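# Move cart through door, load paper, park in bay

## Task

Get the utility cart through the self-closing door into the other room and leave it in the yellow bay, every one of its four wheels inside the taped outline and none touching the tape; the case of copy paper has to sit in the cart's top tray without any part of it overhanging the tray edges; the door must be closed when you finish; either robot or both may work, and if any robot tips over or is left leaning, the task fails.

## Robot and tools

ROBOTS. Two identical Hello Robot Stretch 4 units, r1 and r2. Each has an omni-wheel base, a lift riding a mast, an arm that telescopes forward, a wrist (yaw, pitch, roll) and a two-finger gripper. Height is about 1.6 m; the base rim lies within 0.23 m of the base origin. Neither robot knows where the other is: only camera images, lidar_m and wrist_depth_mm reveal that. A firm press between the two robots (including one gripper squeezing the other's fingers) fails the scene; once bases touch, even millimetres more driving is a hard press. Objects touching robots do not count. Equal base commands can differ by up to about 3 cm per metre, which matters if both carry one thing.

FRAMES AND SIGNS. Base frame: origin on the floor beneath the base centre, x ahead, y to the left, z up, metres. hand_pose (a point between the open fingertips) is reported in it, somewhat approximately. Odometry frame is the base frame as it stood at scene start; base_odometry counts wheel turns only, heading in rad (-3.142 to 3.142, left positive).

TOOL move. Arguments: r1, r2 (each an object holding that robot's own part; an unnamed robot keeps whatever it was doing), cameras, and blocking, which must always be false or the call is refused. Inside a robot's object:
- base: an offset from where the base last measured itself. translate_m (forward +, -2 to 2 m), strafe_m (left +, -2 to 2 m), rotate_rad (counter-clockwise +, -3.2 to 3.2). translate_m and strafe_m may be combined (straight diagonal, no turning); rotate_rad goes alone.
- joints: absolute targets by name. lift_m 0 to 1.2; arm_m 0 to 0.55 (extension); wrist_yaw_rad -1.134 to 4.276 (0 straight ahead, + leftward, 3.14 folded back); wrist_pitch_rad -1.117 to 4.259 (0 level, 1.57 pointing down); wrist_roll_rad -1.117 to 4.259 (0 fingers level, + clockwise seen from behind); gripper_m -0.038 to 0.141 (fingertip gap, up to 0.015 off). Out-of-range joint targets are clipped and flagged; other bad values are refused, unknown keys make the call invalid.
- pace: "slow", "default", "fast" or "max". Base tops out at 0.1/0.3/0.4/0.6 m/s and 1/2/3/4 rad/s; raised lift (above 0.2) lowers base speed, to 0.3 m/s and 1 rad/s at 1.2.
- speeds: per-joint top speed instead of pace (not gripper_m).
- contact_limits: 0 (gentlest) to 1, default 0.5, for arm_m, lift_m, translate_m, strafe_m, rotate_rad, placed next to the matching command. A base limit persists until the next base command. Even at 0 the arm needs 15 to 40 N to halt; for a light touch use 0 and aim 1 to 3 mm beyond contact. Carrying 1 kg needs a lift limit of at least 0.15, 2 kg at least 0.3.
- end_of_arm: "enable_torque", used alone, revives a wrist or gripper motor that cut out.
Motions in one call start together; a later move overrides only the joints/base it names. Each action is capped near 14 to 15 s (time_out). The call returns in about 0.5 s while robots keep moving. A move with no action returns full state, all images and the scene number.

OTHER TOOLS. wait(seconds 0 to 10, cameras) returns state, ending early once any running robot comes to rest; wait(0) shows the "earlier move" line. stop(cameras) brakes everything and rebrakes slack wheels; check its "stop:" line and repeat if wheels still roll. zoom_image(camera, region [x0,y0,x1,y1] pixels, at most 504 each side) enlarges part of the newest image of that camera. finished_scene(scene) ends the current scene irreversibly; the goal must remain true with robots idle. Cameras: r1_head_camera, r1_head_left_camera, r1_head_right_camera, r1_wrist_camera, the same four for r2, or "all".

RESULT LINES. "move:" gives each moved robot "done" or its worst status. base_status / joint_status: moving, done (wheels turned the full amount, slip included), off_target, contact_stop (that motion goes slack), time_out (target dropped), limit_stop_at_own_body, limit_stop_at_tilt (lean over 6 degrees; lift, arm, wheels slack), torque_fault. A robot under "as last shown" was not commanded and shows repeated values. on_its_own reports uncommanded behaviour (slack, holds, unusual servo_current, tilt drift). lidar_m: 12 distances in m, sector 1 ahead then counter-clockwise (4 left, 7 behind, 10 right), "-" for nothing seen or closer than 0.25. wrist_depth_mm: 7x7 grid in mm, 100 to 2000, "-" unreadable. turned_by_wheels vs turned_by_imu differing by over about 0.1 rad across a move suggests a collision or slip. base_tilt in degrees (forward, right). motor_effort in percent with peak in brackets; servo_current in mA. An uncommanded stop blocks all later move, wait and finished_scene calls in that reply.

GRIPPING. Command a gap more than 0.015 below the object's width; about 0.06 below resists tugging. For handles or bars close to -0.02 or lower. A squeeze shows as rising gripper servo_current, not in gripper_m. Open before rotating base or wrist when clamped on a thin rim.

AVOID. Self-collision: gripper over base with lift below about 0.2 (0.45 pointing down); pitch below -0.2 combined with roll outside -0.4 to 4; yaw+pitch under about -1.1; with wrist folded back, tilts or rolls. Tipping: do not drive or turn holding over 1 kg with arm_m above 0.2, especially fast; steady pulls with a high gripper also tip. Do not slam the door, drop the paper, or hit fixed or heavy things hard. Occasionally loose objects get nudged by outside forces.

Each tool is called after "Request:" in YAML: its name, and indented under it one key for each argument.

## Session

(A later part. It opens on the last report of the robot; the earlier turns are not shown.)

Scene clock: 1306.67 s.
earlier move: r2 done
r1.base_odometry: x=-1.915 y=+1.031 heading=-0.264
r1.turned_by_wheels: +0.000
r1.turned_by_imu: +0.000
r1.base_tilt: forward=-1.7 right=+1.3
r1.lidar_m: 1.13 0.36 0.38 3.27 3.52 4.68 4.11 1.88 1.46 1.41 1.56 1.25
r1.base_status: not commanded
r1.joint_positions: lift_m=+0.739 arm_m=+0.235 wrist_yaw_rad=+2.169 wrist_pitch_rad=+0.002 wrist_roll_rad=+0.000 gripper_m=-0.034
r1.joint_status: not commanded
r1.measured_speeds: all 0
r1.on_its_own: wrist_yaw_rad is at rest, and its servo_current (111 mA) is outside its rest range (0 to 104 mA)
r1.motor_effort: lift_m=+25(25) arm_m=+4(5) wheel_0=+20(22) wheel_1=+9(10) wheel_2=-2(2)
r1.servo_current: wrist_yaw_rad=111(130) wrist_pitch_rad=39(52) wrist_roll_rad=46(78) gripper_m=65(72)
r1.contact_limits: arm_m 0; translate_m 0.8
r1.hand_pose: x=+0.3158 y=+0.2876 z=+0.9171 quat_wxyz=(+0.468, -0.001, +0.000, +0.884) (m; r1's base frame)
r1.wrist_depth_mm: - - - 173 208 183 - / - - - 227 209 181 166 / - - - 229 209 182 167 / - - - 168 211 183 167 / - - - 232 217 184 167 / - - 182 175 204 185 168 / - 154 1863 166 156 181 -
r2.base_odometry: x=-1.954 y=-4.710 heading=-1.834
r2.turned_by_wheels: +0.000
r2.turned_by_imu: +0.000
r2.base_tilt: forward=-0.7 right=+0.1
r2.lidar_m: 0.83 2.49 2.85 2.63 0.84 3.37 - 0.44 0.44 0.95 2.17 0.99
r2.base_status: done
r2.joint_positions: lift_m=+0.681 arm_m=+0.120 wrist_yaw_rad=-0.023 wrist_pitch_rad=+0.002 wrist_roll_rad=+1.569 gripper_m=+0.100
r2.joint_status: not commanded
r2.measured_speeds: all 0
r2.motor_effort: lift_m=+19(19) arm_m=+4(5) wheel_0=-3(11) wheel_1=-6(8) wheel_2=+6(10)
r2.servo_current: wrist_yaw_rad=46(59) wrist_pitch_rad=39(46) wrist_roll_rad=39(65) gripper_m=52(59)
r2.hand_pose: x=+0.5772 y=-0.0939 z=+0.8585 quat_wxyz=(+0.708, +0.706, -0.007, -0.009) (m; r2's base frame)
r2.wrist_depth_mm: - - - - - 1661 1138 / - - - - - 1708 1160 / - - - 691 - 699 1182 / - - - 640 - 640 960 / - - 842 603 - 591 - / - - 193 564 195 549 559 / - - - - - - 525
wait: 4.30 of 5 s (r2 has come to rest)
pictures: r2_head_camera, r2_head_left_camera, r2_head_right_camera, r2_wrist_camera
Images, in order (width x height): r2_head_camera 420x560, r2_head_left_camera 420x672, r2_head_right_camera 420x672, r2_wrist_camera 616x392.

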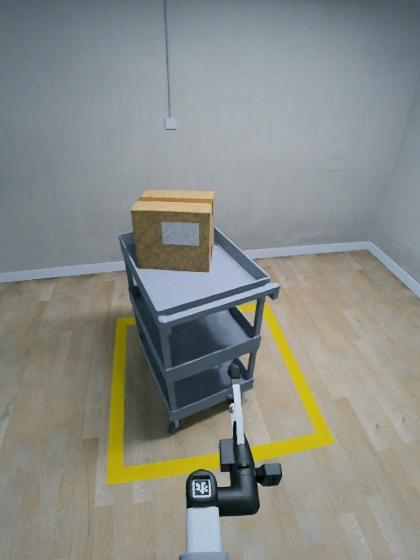

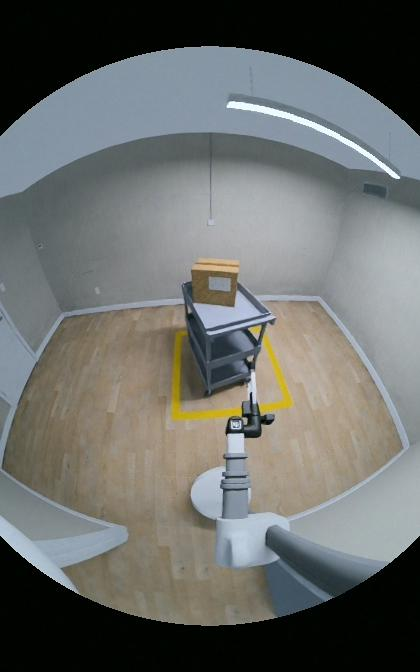

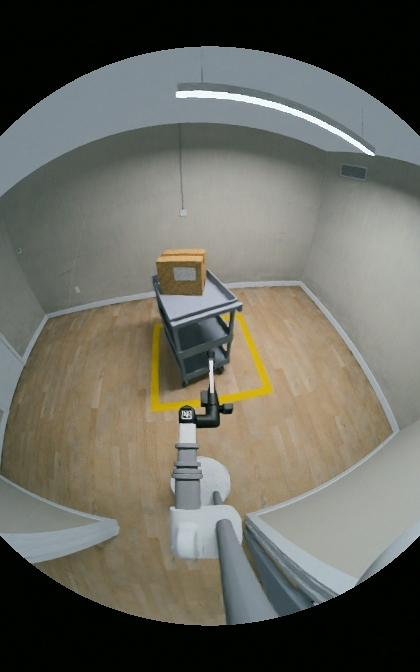

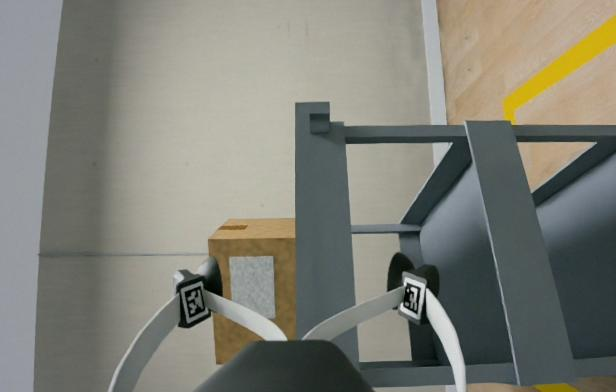

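Request:
zoom_image:
  camera: "r2_head_camera"
  region: [100, 170, 300, 350]

Request:
zoom_image:
  camera: "r2_wrist_camera"
  region: [180, 80, 620, 392]

Scaled by 2.520 from the camera's 420x560 image, which has a finer 1200x1600 frame.

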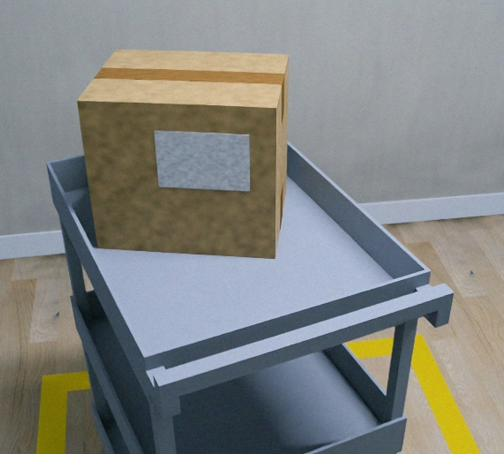

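Invalid region (180, 80, 620, 392): it reaches outside that camera's 616x392 image.

Request:
move:
  blocking: false
  r2: {"base":{"strafe_m":0.9,"translate_m":0.25},"joints":{"arm_m":0.02}}

Request:
wait:
  seconds: 6

Request:
move:
  blocking: false
  r2: {"base":{"rotate_rad":-0.7}}

Request:
wait:
  seconds: 3
  cameras: ["r2_head_camera","r2_head_left_camera","r2_head_right_camera"]

Request:
zoom_image:
  camera: "r2_head_camera"
  region: [60, 120, 420, 560]

Scene clock: 1329.03 s.
move: r2 moving
r1.base_odometry: x=-1.915 y=+1.031 heading=-0.264
r1.turned_by_wheels: +0.000
r1.turned_by_imu: +0.000
r1.base_tilt: forward=-1.6 right=+1.3
r1.lidar_m: 1.13 0.38 0.39 3.28 3.55 4.67 4.08 1.91 1.47 1.43 1.54 1.23
r1.base_status: not commanded
r1.joint_positions: lift_m=+0.739 arm_m=+0.235 wrist_yaw_rad=+2.169 wrist_pitch_rad=+0.002 wrist_roll_rad=+0.000 gripper_m=-0.034
r1.joint_status: not commanded
r1.measured_speeds: all 0
r1.motor_effort: lift_m=+25(25) arm_m=+4(4) wheel_0=+21(21) wheel_1=+9(10) wheel_2=-2(2)
r1.servo_current: wrist_yaw_rad=104(117) wrist_pitch_rad=46(46) wrist_roll_rad=59(59) gripper_m=65(72)
r1.contact_limits: arm_m 0; translate_m 0.8
r1.hand_pose: x=+0.3158 y=+0.2876 z=+0.9171 quat_wxyz=(+0.468, -0.001, +0.000, +0.884) (m; r1's base frame)
r1.wrist_depth_mm: - - - 173 208 183 - / - - - 228 210 181 166 / - - - 230 211 182 167 / - - - 168 211 183 167 / - - - 233 216 183 167 / - - 183 175 205 185 169 / - 154 1863 166 156 181 -
r2.base_odometry: x=-1.926 y=-4.726 heading=-1.834
r2.turned_by_wheels: -0.001
r2.turned_by_imu: +0.000
r2.base_tilt: forward=-0.7 right=+0.0
r2.lidar_m: 0.81 2.47 2.79 2.59 0.81 3.44 - 0.47 0.47 1.01 2.19 0.99
r2.base_status: translate_m moving; strafe_m moving
r2.joint_positions: lift_m=+0.681 arm_m=+0.069 wrist_yaw_rad=-0.023 wrist_pitch_rad=+0.002 wrist_roll_rad=+1.569 gripper_m=+0.100
r2.joint_status: arm_m moving
r2.measured_speeds: translate_m=+0.033 strafe_m=+0.121 rotate_rad=-0.001 lift_m=+0.000 arm_m=-0.195 wrist_yaw_rad=+0.000 wrist_pitch_rad=+0.000 wrist_roll_rad=+0.000
r2.motor_effort: lift_m=+19(19) arm_m=-6(12) wheel_0=-8(12) wheel_1=+11(12) wheel_2=-7(9)
r2.servo_current: wrist_yaw_rad=46(52) wrist_pitch_rad=39(46) wrist_roll_rad=46(52) gripper_m=52(52)
r2.hand_pose: x=+0.5267 y=-0.0939 z=+0.8585 quat_wxyz=(+0.708, +0.706, -0.007, -0.009) (m; r2's base frame)
r2.wrist_depth_mm: - - - - - 1661 1138 / - - - - - 1661 1182 / - - - - - 723 1182 / - - - 683 - 661 - / - - 878 627 - 615 - / - - 193 585 192 580 580 / - - - - - 1708 1118
pictures: none

Scene clock: 1333.10 s.
earlier move: r2 done
r1.base_odometry: x=-1.915 y=+1.031 heading=-0.264
r1.turned_by_wheels: +0.000
r1.turned_by_imu: +0.000
r1.base_tilt: forward=-1.6 right=+1.2
r1.lidar_m: 1.12 0.37 0.40 3.27 3.54 4.63 4.09 1.90 1.46 1.43 1.56 1.22
r1.base_status: not commanded
r1.joint_positions: lift_m=+0.739 arm_m=+0.235 wrist_yaw_rad=+2.169 wrist_pitch_rad=+0.002 wrist_roll_rad=+0.000 gripper_m=-0.034
r1.joint_status: not commanded
r1.measured_speeds: all 0
r1.on_its_own: wrist_yaw_rad is at rest, and its servo_current (111 mA) is outside its rest range (0 to 104 mA)
r1.motor_effort: lift_m=+25(25) arm_m=+4(5) wheel_0=+20(22) wheel_1=+9(10) wheel_2=-2(2)
r1.servo_current: wrist_yaw_rad=111(130) wrist_pitch_rad=46(52) wrist_roll_rad=52(65) gripper_m=72(78)
r1.contact_limits: arm_m 0; translate_m 0.8
r1.hand_pose: x=+0.3158 y=+0.2876 z=+0.9171 quat_wxyz=(+0.468, -0.001, +0.000, +0.884) (m; r1's base frame)
r1.wrist_depth_mm: - - - 173 208 183 - / - - - 228 210 181 166 / - - - 229 210 182 166 / - - - 168 212 183 167 / - - - 232 216 185 167 / - - 183 175 204 184 168 / - 154 - 166 156 182 -
r2.base_odometry: x=-1.150 y=-5.185 heading=-1.834
r2.turned_by_wheels: +0.000
r2.turned_by_imu: +0.002
r2.base_tilt: forward=-0.7 right=+0.1
r2.lidar_m: 2.09 2.12 1.86 1.74 1.21 0.79 0.67 0.71 1.33 1.91 0.94 1.01
r2.base_status: done
r2.joint_positions: lift_m=+0.681 arm_m=+0.020 wrist_yaw_rad=-0.023 wrist_pitch_rad=+0.002 wrist_roll_rad=+1.569 gripper_m=+0.100
r2.joint_status: all done
r2.measured_speeds: all 0
r2.motor_effort: lift_m=+19(19) arm_m=-7(12) wheel_0=-3(12) wheel_1=+1(12) wheel_2=-5(9)
r2.servo_current: wrist_yaw_rad=52(59) wrist_pitch_rad=33(52) wrist_roll_rad=46(65) gripper_m=59(59)
r2.hand_pose: x=+0.4774 y=-0.0939 z=+0.8585 quat_wxyz=(+0.708, +0.706, -0.007, -0.009) (m; r2's base frame)
r2.wrist_depth_mm: - - - - - 1576 - / - - - - - 1661 1160 / - - - - - 1708 1205 / - - - - - 1756 1205 / - - - - - 1756 1205 / - - 188 - 185 1499 1205 / - - - - - 1756 1205
wait: 4.07 of 6 s (r2 has come to rest)
pictures: none

Scene clock: 1333.60 s.
move: r2 moving
r1.base_odometry: x=-1.915 y=+1.031 heading=-0.264
r1.turned_by_wheels: +0.000
r1.turned_by_imu: +0.000
r1.base_tilt: forward=-1.6 right=+1.2
r1.lidar_m: 1.14 0.37 0.37 3.27 3.56 4.66 4.11 1.89 1.45 1.41 1.53 1.23
r1.base_status: not commanded
r1.joint_positions: lift_m=+0.739 arm_m=+0.235 wrist_yaw_rad=+2.169 wrist_pitch_rad=+0.002 wrist_roll_rad=+0.000 gripper_m=-0.034
r1.joint_status: not commanded
r1.measured_speeds: all 0
r1.motor_effort: lift_m=+25(25) arm_m=+4(4) wheel_0=+21(21) wheel_1=+9(10) wheel_2=-2(2)
r1.servo_current: wrist_yaw_rad=124(124) wrist_pitch_rad=46(46) wrist_roll_rad=33(65) gripper_m=65(72)
r1.contact_limits: arm_m 0; translate_m 0.8
r1.hand_pose: x=+0.3158 y=+0.2876 z=+0.9171 quat_wxyz=(+0.468, -0.001, +0.000, +0.884) (m; r1's base frame)
r1.wrist_depth_mm: - - - 173 208 183 - / - - - 227 208 181 166 / - - - 230 210 182 166 / - - - 168 211 183 167 / - - - 233 216 184 168 / - - 183 175 204 185 168 / - 154 1921 167 156 182 -
r2.base_odometry: x=-1.150 y=-5.185 heading=-2.085
r2.turned_by_wheels: -0.251
r2.turned_by_imu: -0.244
r2.base_tilt: forward=-0.7 right=+0.1
r2.lidar_m: 1.21 2.08 2.22 1.71 1.75 0.90 0.71 0.69 1.36 1.33 2.98 0.96
r2.base_status: rotate_rad moving
r2.joint_positions: lift_m=+0.681 arm_m=+0.020 wrist_yaw_rad=-0.022 wrist_pitch_rad=+0.002 wrist_roll_rad=+1.569 gripper_m=+0.100
r2.joint_status: not commanded
r2.measured_speeds: translate_m=+0.001 strafe_m=+0.001 rotate_rad=-0.972 lift_m=+0.000 arm_m=+0.000 wrist_yaw_rad=+0.000 wrist_pitch_rad=+0.000 wrist_roll_rad=+0.000
r2.motor_effort: lift_m=+19(19) arm_m=-7(7) wheel_0=+7(7) wheel_1=+9(10) wheel_2=+10(10)
r2.servo_current: wrist_yaw_rad=39(59) wrist_pitch_rad=39(52) wrist_roll_rad=46(59) gripper_m=52(52)
r2.hand_pose: x=+0.4774 y=-0.0939 z=+0.8585 quat_wxyz=(+0.708, +0.706, -0.007, -0.009) (m; r2's base frame)
r2.wrist_depth_mm: - - 842 842 - - - / - - - 878 - 1160 - / - - - - - 1708 1078 / - - - - - 1708 1182 / - - - - - 1756 1205 / - - 188 - 184 1537 1205 / - - - - - - 1205
pictures: none

Scene clock: 1334.57 s.
earlier move: r2 done
r1.base_odometry: x=-1.915 y=+1.031 heading=-0.264
r1.turned_by_wheels: +0.000
r1.turned_by_imu: +0.000
r1.base_tilt: forward=-1.6 right=+1.3
r1.lidar_m: 1.14 0.36 0.38 3.26 3.55 4.67 4.08 1.86 1.45 1.43 1.56 1.20
r1.base_status: not commanded
r1.joint_positions: lift_m=+0.739 arm_m=+0.235 wrist_yaw_rad=+2.169 wrist_pitch_rad=+0.002 wrist_roll_rad=+0.000 gripper_m=-0.034
r1.joint_status: not commanded
r1.measured_speeds: all 0
r1.on_its_own: wrist_yaw_rad is at rest, and its servo_current (117 mA) is outside its rest range (0 to 104 mA)
r1.motor_effort: lift_m=+25(25) arm_m=+4(5) wheel_0=+21(21) wheel_1=+9(10) wheel_2=-2(2)
r1.servo_current: wrist_yaw_rad=117(124) wrist_pitch_rad=46(52) wrist_roll_rad=59(65) gripper_m=72(72)
r1.contact_limits: arm_m 0; translate_m 0.8
r1.hand_pose: x=+0.3158 y=+0.2876 z=+0.9171 quat_wxyz=(+0.468, -0.001, +0.000, +0.884) (m; r1's base frame)
r1.wrist_depth_mm: - - - 173 208 183 - / - - - 228 208 181 166 / - - - 229 209 182 166 / - - - 167 211 183 167 / - - - 231 216 185 167 / - - 183 175 205 185 168 / - 154 1921 166 156 182 -
r2.base_odometry: x=-1.150 y=-5.185 heading=-2.533
r2.turned_by_wheels: -0.448
r2.turned_by_imu: -0.436
r2.base_tilt: forward=-0.7 right=+0.1
r2.lidar_m: 0.95 1.27 2.10 2.12 1.74 1.60 0.83 0.71 0.70 1.33 1.36 0.98
r2.base_status: done
r2.joint_positions: lift_m=+0.681 arm_m=+0.020 wrist_yaw_rad=-0.022 wrist_pitch_rad=+0.002 wrist_roll_rad=+1.569 gripper_m=+0.100
r2.joint_status: not commanded
r2.measured_speeds: all 0
r2.motor_effort: lift_m=+19(19) arm_m=-7(7) wheel_0=+4(8) wheel_1=+3(10) wheel_2=+5(11)
r2.servo_current: wrist_yaw_rad=46(59) wrist_pitch_rad=46(52) wrist_roll_rad=39(59) gripper_m=46(59)
r2.hand_pose: x=+0.4774 y=-0.0939 z=+0.8585 quat_wxyz=(+0.708, +0.706, -0.007, -0.009) (m; r2's base frame)
r2.wrist_depth_mm: - - - - - 1618 1160 / - - - - - 1708 1182 / - - - - - 1160 - / - - - - - - - / - - 1025 976 - - - / - - 193 866 194 1182 - / - - - - - 1708 1078
wait: 0.97 of 3 s (r2 has come to rest)
pictures: r2_head_camera, r2_head_left_camera, r2_head_right_camera
Images, in order (width x height): r2_head_camera 420x560, r2_head_left_camera 420x672, r2_head_right_camera 420x672.

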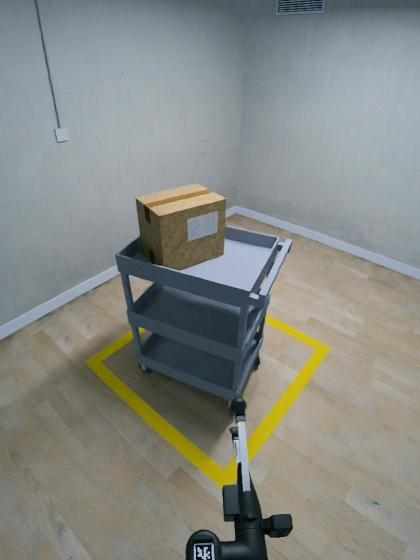

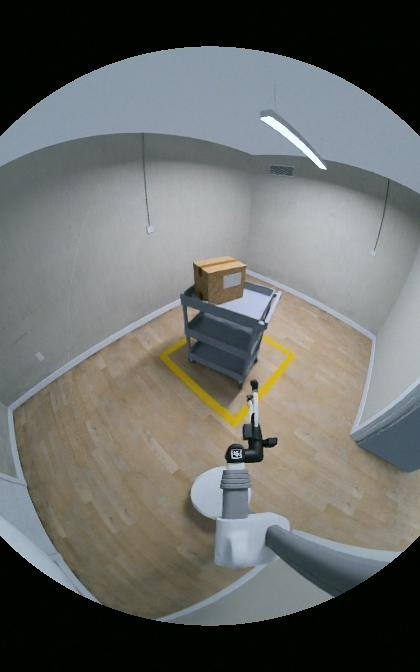

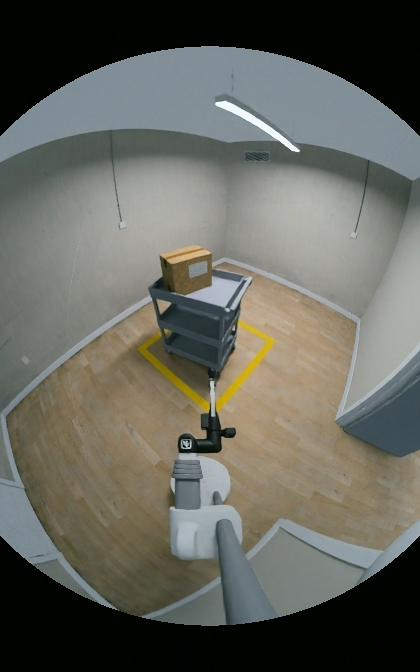

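Scaled by 1.145 from the camera's 420x560 image, which has a finer 1200x1600 frame.

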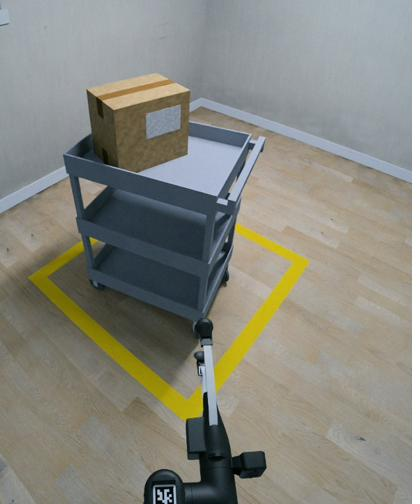

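Request:
zoom_image:
  camera: "r2_head_camera"
  region: [100, 170, 300, 320]

Request:
move:
  blocking: false
  r1: {"joints":{"gripper_m":0.1}}
  cameras: ["r1_wrist_camera","r1_head_camera"]

Request:
wait:
  seconds: 2
  cameras: ["r1_wrist_camera","r1_head_camera","r1_head_left_camera"]

Scaled by 2.520 from the camera's 420x560 image, which has a finer 1200x1600 frame.

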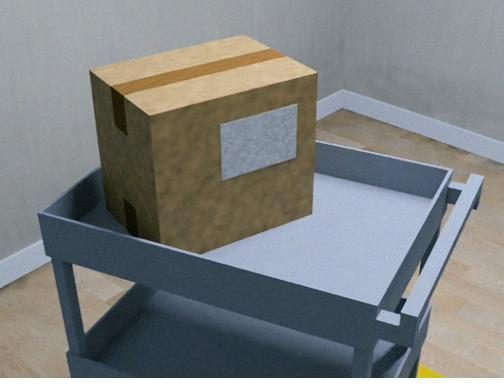

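Scene clock: 1339.97 s.
move: r1 moving
r1.base_odometry: x=-1.915 y=+1.031 heading=-0.265
r1.turned_by_wheels: +0.000
r1.turned_by_imu: -0.001
r1.base_tilt: forward=-1.6 right=+1.2
r1.lidar_m: 1.13 0.36 0.36 3.26 3.53 4.67 4.11 1.87 1.46 1.43 1.56 1.22
r1.base_status: not commanded
r1.joint_positions: lift_m=+0.739 arm_m=+0.235 wrist_yaw_rad=+2.169 wrist_pitch_rad=+0.002 wrist_roll_rad=+0.000 gripper_m=-0.009
r1.joint_status: gripper_m moving
r1.measured_speeds: all 0
r1.motor_effort: lift_m=+25(25) arm_m=+4(4) wheel_0=+18(21) wheel_1=+9(10) wheel_2=-2(2)
r1.servo_current: wrist_yaw_rad=111(117) wrist_pitch_rad=46(52) wrist_roll_rad=39(65) gripper_m=52(72)
r1.contact_limits: arm_m 0; translate_m 0.8
r1.hand_pose: x=+0.3158 y=+0.2876 z=+0.9171 quat_wxyz=(+0.468, -0.001, +0.000, +0.884) (m; r1's base frame)
r1.wrist_depth_mm: - - - 175 214 189 170 / - - - 234 216 183 171 / - - - 235 216 188 171 / - - - 236 217 189 172 / - - - 178 220 189 173 / - - 182 177 211 195 173 / - 156 1983 169 169 187 174
r2: as last shown
r2.turned_by_wheels: +0.000
r2.turned_by_imu: +0.000
r2.lidar_m: 0.97 1.29 2.10 2.12 1.76 1.57 0.87 0.71 0.69 1.32 1.35 1.01
r2.motor_effort: lift_m=+19(19) arm_m=-7(7) wheel_0=+4(5) wheel_1=+3(4) wheel_2=+5(6)
r2.servo_current: wrist_yaw_rad=52(59) wrist_pitch_rad=39(46) wrist_roll_rad=46(59) gripper_m=52(59)
r2.wrist_depth_mm: - - - - - 1708 1182 / - - - - - 1708 1205 / - - - - - 1160 - / - - - - - - - / - - 1042 976 - - - / - - 192 854 193 1205 - / - - - - - 1708 1060
pictures: r1_head_camera, r1_wrist_camera
Images, in order (width x height): r1_head_camera 420x560, r1_wrist_camera 616x392.

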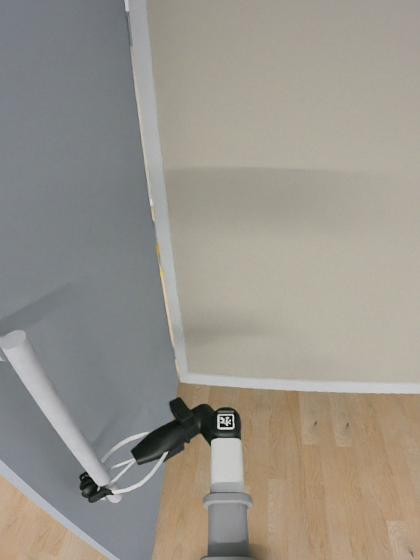

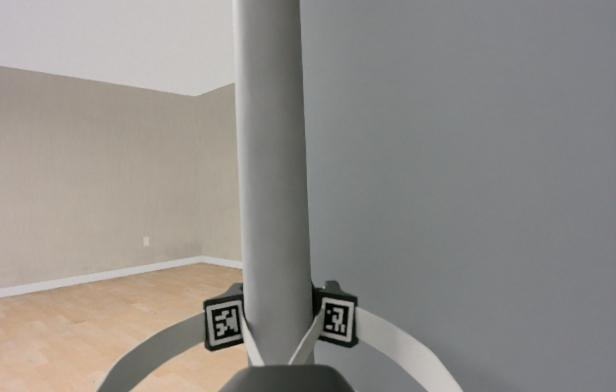

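Scene clock: 1341.50 s.
earlier move: r1 done
r1.base_odometry: x=-1.915 y=+1.031 heading=-0.266
r1.turned_by_wheels: -0.002
r1.turned_by_imu: -0.002
r1.base_tilt: forward=-1.6 right=+1.2
r1.lidar_m: 1.19 0.79 0.66 3.27 3.54 4.66 4.14 1.86 1.46 1.43 1.54 1.22
r1.base_status: not commanded
r1.joint_positions: lift_m=+0.739 arm_m=+0.235 wrist_yaw_rad=+2.153 wrist_pitch_rad=+0.002 wrist_roll_rad=+0.000 gripper_m=+0.100
r1.joint_status: all done
r1.measured_speeds: all 0
r1.motor_effort: lift_m=+25(25) arm_m=+4(5) wheel_0=-1(21) wheel_1=+2(10) wheel_2=+0(2)
r1.servo_current: wrist_yaw_rad=59(124) wrist_pitch_rad=46(52) wrist_roll_rad=46(72) gripper_m=52(85)
r1.contact_limits: arm_m 0; translate_m 0.8
r1.hand_pose: x=+0.3203 y=+0.2890 z=+0.9171 quat_wxyz=(+0.474, -0.001, +0.001, +0.880) (m; r1's base frame)
r1.wrist_depth_mm: - - - - - 439 418 / - - - - - 442 410 / - - - - - 459 410 / - - - - - 455 415 / - - - - - 462 418 / - - 214 - 198 452 415 / - - - 145 - 477 430
r2.base_odometry: x=-1.150 y=-5.185 heading=-2.533
r2.turned_by_wheels: +0.000
r2.turned_by_imu: +0.000
r2.base_tilt: forward=-0.7 right=+0.1
r2.lidar_m: 0.96 1.27 2.09 2.11 1.71 1.55 0.82 0.70 0.69 1.34 1.35 0.99
r2.base_status: not commanded
r2.joint_positions: lift_m=+0.681 arm_m=+0.020 wrist_yaw_rad=-0.022 wrist_pitch_rad=+0.002 wrist_roll_rad=+1.569 gripper_m=+0.100
r2.joint_status: not commanded
r2.measured_speeds: all 0
r2.motor_effort: lift_m=+19(19) arm_m=-7(7) wheel_0=+4(5) wheel_1=+3(4) wheel_2=+5(6)
r2.servo_current: wrist_yaw_rad=46(59) wrist_pitch_rad=39(46) wrist_roll_rad=39(59) gripper_m=59(59)
r2.hand_pose: x=+0.4774 y=-0.0939 z=+0.8585 quat_wxyz=(+0.708, +0.706, -0.007, -0.009) (m; r2's base frame)
r2.wrist_depth_mm: - - - - - 1708 1160 / - - - - - 1661 1182 / - - - - - 1138 - / - - - - - - - / - - 1025 960 - - - / - - 193 878 193 1182 - / - - - - - 1708 1060
wait: 1.53 of 2 s (r1 has come to rest)
pictures: r1_head_camera, r1_head_left_camera, r1_wrist_camera
Images, in order (width x height): r1_head_camera 420x560, r1_head_left_camera 420x672, r1_wrist_camera 616x392.

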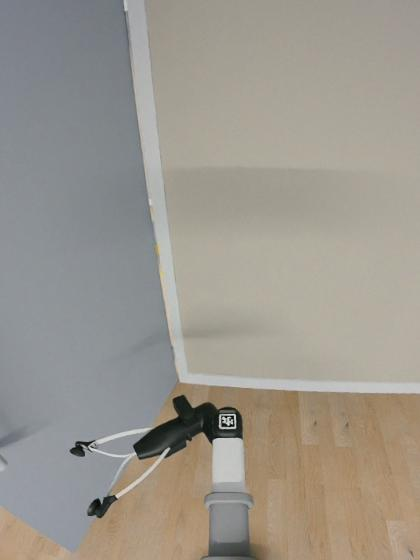

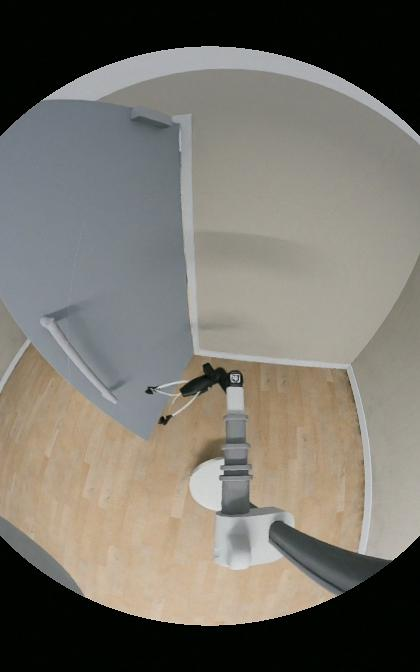

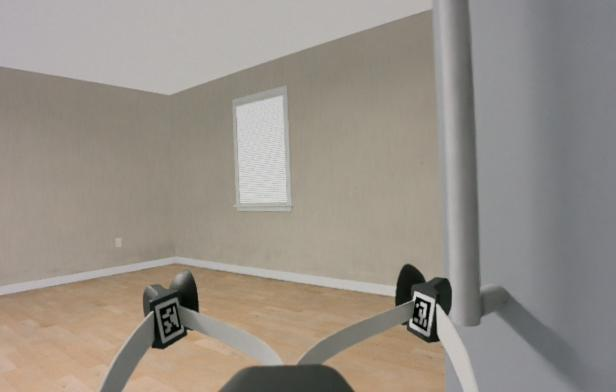

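Request:
wait:
  seconds: 5
  cameras: ["r1_head_left_camera"]

Request:
move:
  blocking: false
  r2: {"base":{"rotate_rad":-0.9}}

Request:
wait:
  seconds: 2
  cameras: ["r2_head_camera","r1_head_left_camera","r2_head_right_camera"]

Scene clock: 1352.90 s.
r1.base_odometry: x=-1.915 y=+1.031 heading=-0.266
r1.turned_by_wheels: +0.000
r1.turned_by_imu: -0.001
r1.base_tilt: forward=-1.6 right=+1.3
r1.lidar_m: 1.20 1.30 1.98 3.29 3.55 4.67 4.14 1.92 1.44 1.41 1.53 1.23
r1.base_status: not commanded
r1.joint_positions: lift_m=+0.739 arm_m=+0.235 wrist_yaw_rad=+2.153 wrist_pitch_rad=+0.002 wrist_roll_rad=+0.000 gripper_m=+0.100
r1.joint_status: all done
r1.measured_speeds: all 0
r1.motor_effort: lift_m=+25(25) arm_m=+4(5) wheel_0=-1(21) wheel_1=+2(10) wheel_2=+0(2)
r1.servo_current: wrist_yaw_rad=52(124) wrist_pitch_rad=39(52) wrist_roll_rad=59(72) gripper_m=46(85)
r1.contact_limits: arm_m 0; translate_m 0.8
r1.hand_pose: x=+0.3203 y=+0.2890 z=+0.9171 quat_wxyz=(+0.474, -0.001, +0.001, +0.880) (m; r1's base frame)
r1.wrist_depth_mm: - - - - - - - / - - - - - - - / - - - - - - - / - - - - - - - / - - - - - - - / - - 215 - 198 - - / - - - 145 - 1921 -
r2.base_odometry: x=-1.150 y=-5.185 heading=-2.533
r2.turned_by_wheels: +0.000
r2.turned_by_imu: +0.002
r2.base_tilt: forward=-0.7 right=+0.0
r2.lidar_m: 0.96 1.29 2.10 2.11 1.75 1.55 0.86 0.70 0.67 0.91 1.32 1.00
r2.base_status: not commanded
r2.joint_positions: lift_m=+0.681 arm_m=+0.020 wrist_yaw_rad=-0.022 wrist_pitch_rad=+0.002 wrist_roll_rad=+1.569 gripper_m=+0.100
r2.joint_status: not commanded
r2.measured_speeds: all 0
r2.motor_effort: lift_m=+19(19) arm_m=-7(7) wheel_0=+4(5) wheel_1=+3(4) wheel_2=+5(6)
r2.servo_current: wrist_yaw_rad=52(59) wrist_pitch_rad=33(46) wrist_roll_rad=39(59) gripper_m=46(59)
r2.hand_pose: x=+0.4774 y=-0.0939 z=+0.8585 quat_wxyz=(+0.708, +0.706, -0.007, -0.009) (m; r2's base frame)
r2.wrist_depth_mm: - - - - - 1708 1160 / - - - - - 1661 1182 / - - - - - 1160 - / - - - - - - - / - - 1042 976 - - - / - - 193 854 193 1182 - / - - - - - 1708 1060
wait: 5.00 s; at rest from the start
pictures: r1_head_left_camera
Images, in order (width x height): r1_head_left_camera 420x672.

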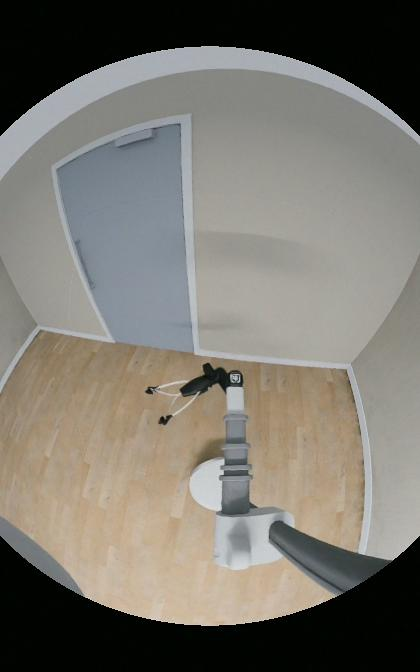

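Scene clock: 1353.40 s.
move: r2 moving
r1: as last shown
r1.turned_by_imu: +0.000
r1.lidar_m: 1.20 1.31 1.95 3.28 3.53 4.68 4.10 1.89 1.46 1.42 1.51 1.23
r1.motor_effort: lift_m=+25(25) arm_m=+4(4) wheel_0=-1(1) wheel_1=+2(2) wheel_2=+0(0)
r1.servo_current: wrist_yaw_rad=33(65) wrist_pitch_rad=46(52) wrist_roll_rad=39(65) gripper_m=46(46)
r1.contact_limits: arm_m 0; translate_m 0.8
r1.wrist_depth_mm: - - - - - - - / - - - - - - - / - - - - - - - / - - - - - - - / - - - - - - - / - - 215 - 198 - - / - - - 145 - 1983 -
r2.base_odometry: x=-1.150 y=-5.185 heading=-2.785
r2.turned_by_wheels: -0.252
r2.turned_by_imu: -0.245
r2.base_tilt: forward=-0.7 right=+0.1
r2.lidar_m: 0.96 1.06 2.09 2.17 1.83 1.75 1.05 0.72 0.70 0.81 1.10 2.58
r2.base_status: rotate_rad moving
r2.joint_positions: lift_m=+0.681 arm_m=+0.020 wrist_yaw_rad=-0.022 wrist_pitch_rad=+0.002 wrist_roll_rad=+1.569 gripper_m=+0.100
r2.joint_status: not commanded
r2.measured_speeds: translate_m=+0.000 strafe_m=+0.001 rotate_rad=-0.972 lift_m=+0.000 arm_m=+0.000 wrist_yaw_rad=+0.000 wrist_pitch_rad=+0.000 wrist_roll_rad=+0.000
r2.motor_effort: lift_m=+19(19) arm_m=-7(7) wheel_0=+4(10) wheel_1=+9(10) wheel_2=+10(13)
r2.servo_current: wrist_yaw_rad=52(65) wrist_pitch_rad=39(39) wrist_roll_rad=46(59) gripper_m=46(52)
r2.hand_pose: x=+0.4774 y=-0.0939 z=+0.8585 quat_wxyz=(+0.708, +0.706, -0.007, -0.009) (m; r2's base frame)
r2.wrist_depth_mm: - - - - - 1661 1182 / - - - - - 1708 1182 / - - - - - 1708 1205 / - - - - - 1756 1182 / - - - - - 1182 - / - - 193 991 192 - - / - - - - - - -
pictures: none

Scene clock: 1354.53 s.
earlier move: r2 done
r1.base_odometry: x=-1.915 y=+1.031 heading=-0.266
r1.turned_by_wheels: +0.000
r1.turned_by_imu: +0.000
r1.base_tilt: forward=-1.6 right=+1.2
r1.lidar_m: 1.20 1.30 1.94 3.27 3.54 4.67 4.13 1.85 1.46 1.41 1.55 1.23
r1.base_status: not commanded
r1.joint_positions: lift_m=+0.739 arm_m=+0.235 wrist_yaw_rad=+2.153 wrist_pitch_rad=+0.002 wrist_roll_rad=+0.000 gripper_m=+0.100
r1.joint_status: not commanded
r1.measured_speeds: all 0
r1.motor_effort: lift_m=+25(25) arm_m=+5(5) wheel_0=+0(1) wheel_1=+1(2) wheel_2=+0(0)
r1.servo_current: wrist_yaw_rad=65(72) wrist_pitch_rad=39(52) wrist_roll_rad=33(65) gripper_m=46(46)
r1.contact_limits: arm_m 0; translate_m 0.8
r1.hand_pose: x=+0.3203 y=+0.2890 z=+0.9171 quat_wxyz=(+0.474, -0.001, +0.001, +0.880) (m; r1's base frame)
r1.wrist_depth_mm: - - - - - - - / - - - - - - - / - - - - - - - / - - - - - - - / - - - - - - - / - - 214 - 198 - - / - - - 145 - 1863 -
r2.base_odometry: x=-1.150 y=-5.185 heading=+2.851
r2.turned_by_wheels: -0.647
r2.turned_by_imu: -0.629
r2.base_tilt: forward=-0.7 right=+0.1
r2.lidar_m: 1.83 0.95 1.00 2.09 2.13 1.90 1.73 1.21 0.79 0.68 0.68 1.00
r2.base_status: done
r2.joint_positions: lift_m=+0.681 arm_m=+0.020 wrist_yaw_rad=-0.022 wrist_pitch_rad=+0.002 wrist_roll_rad=+1.569 gripper_m=+0.100
r2.joint_status: not commanded
r2.measured_speeds: all 0
r2.motor_effort: lift_m=+19(19) arm_m=-7(7) wheel_0=+4(10) wheel_1=+3(11) wheel_2=+6(13)
r2.servo_current: wrist_yaw_rad=46(65) wrist_pitch_rad=39(52) wrist_roll_rad=52(59) gripper_m=52(59)
r2.hand_pose: x=+0.4775 y=-0.0939 z=+0.8585 quat_wxyz=(+0.708, +0.706, -0.007, -0.009) (m; r2's base frame)
r2.wrist_depth_mm: - - - - - - - / - - - - - - 1118 / - - - - - 1618 1205 / - - - - - 1708 1205 / - - - - - 1708 1205 / - - 193 - 194 1464 1182 / - - - - - 1921 1205
wait: 1.13 of 2 s (r2 has come to rest)
pictures: r1_head_left_camera, r2_head_camera, r2_head_right_camera
Images, in order (width x height): r1_head_left_camera 420x672, r2_head_camera 420x560, r2_head_right_camera 420x672.

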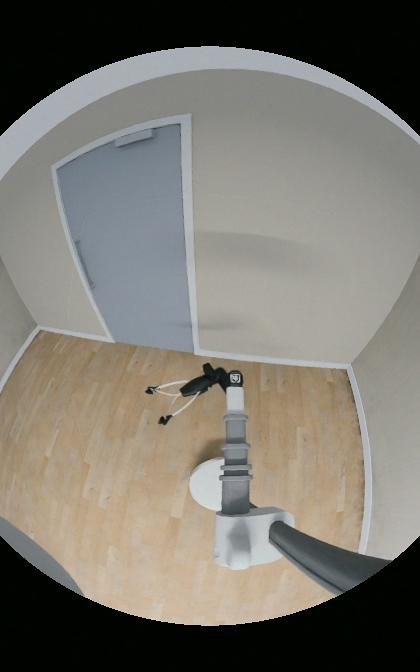

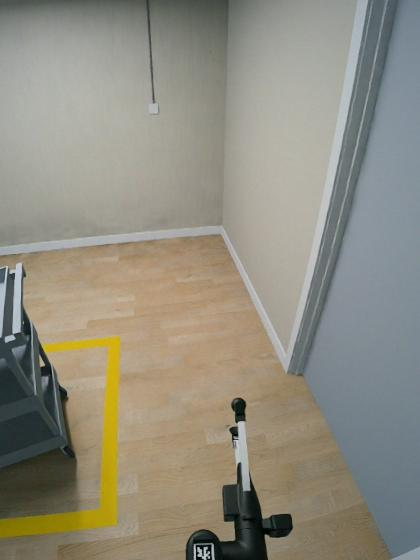

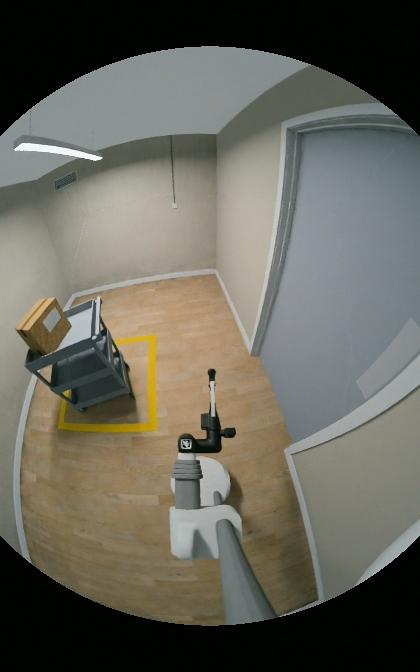

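Request:
finished_scene:
  scene: 1

The scene is finished: the task was done.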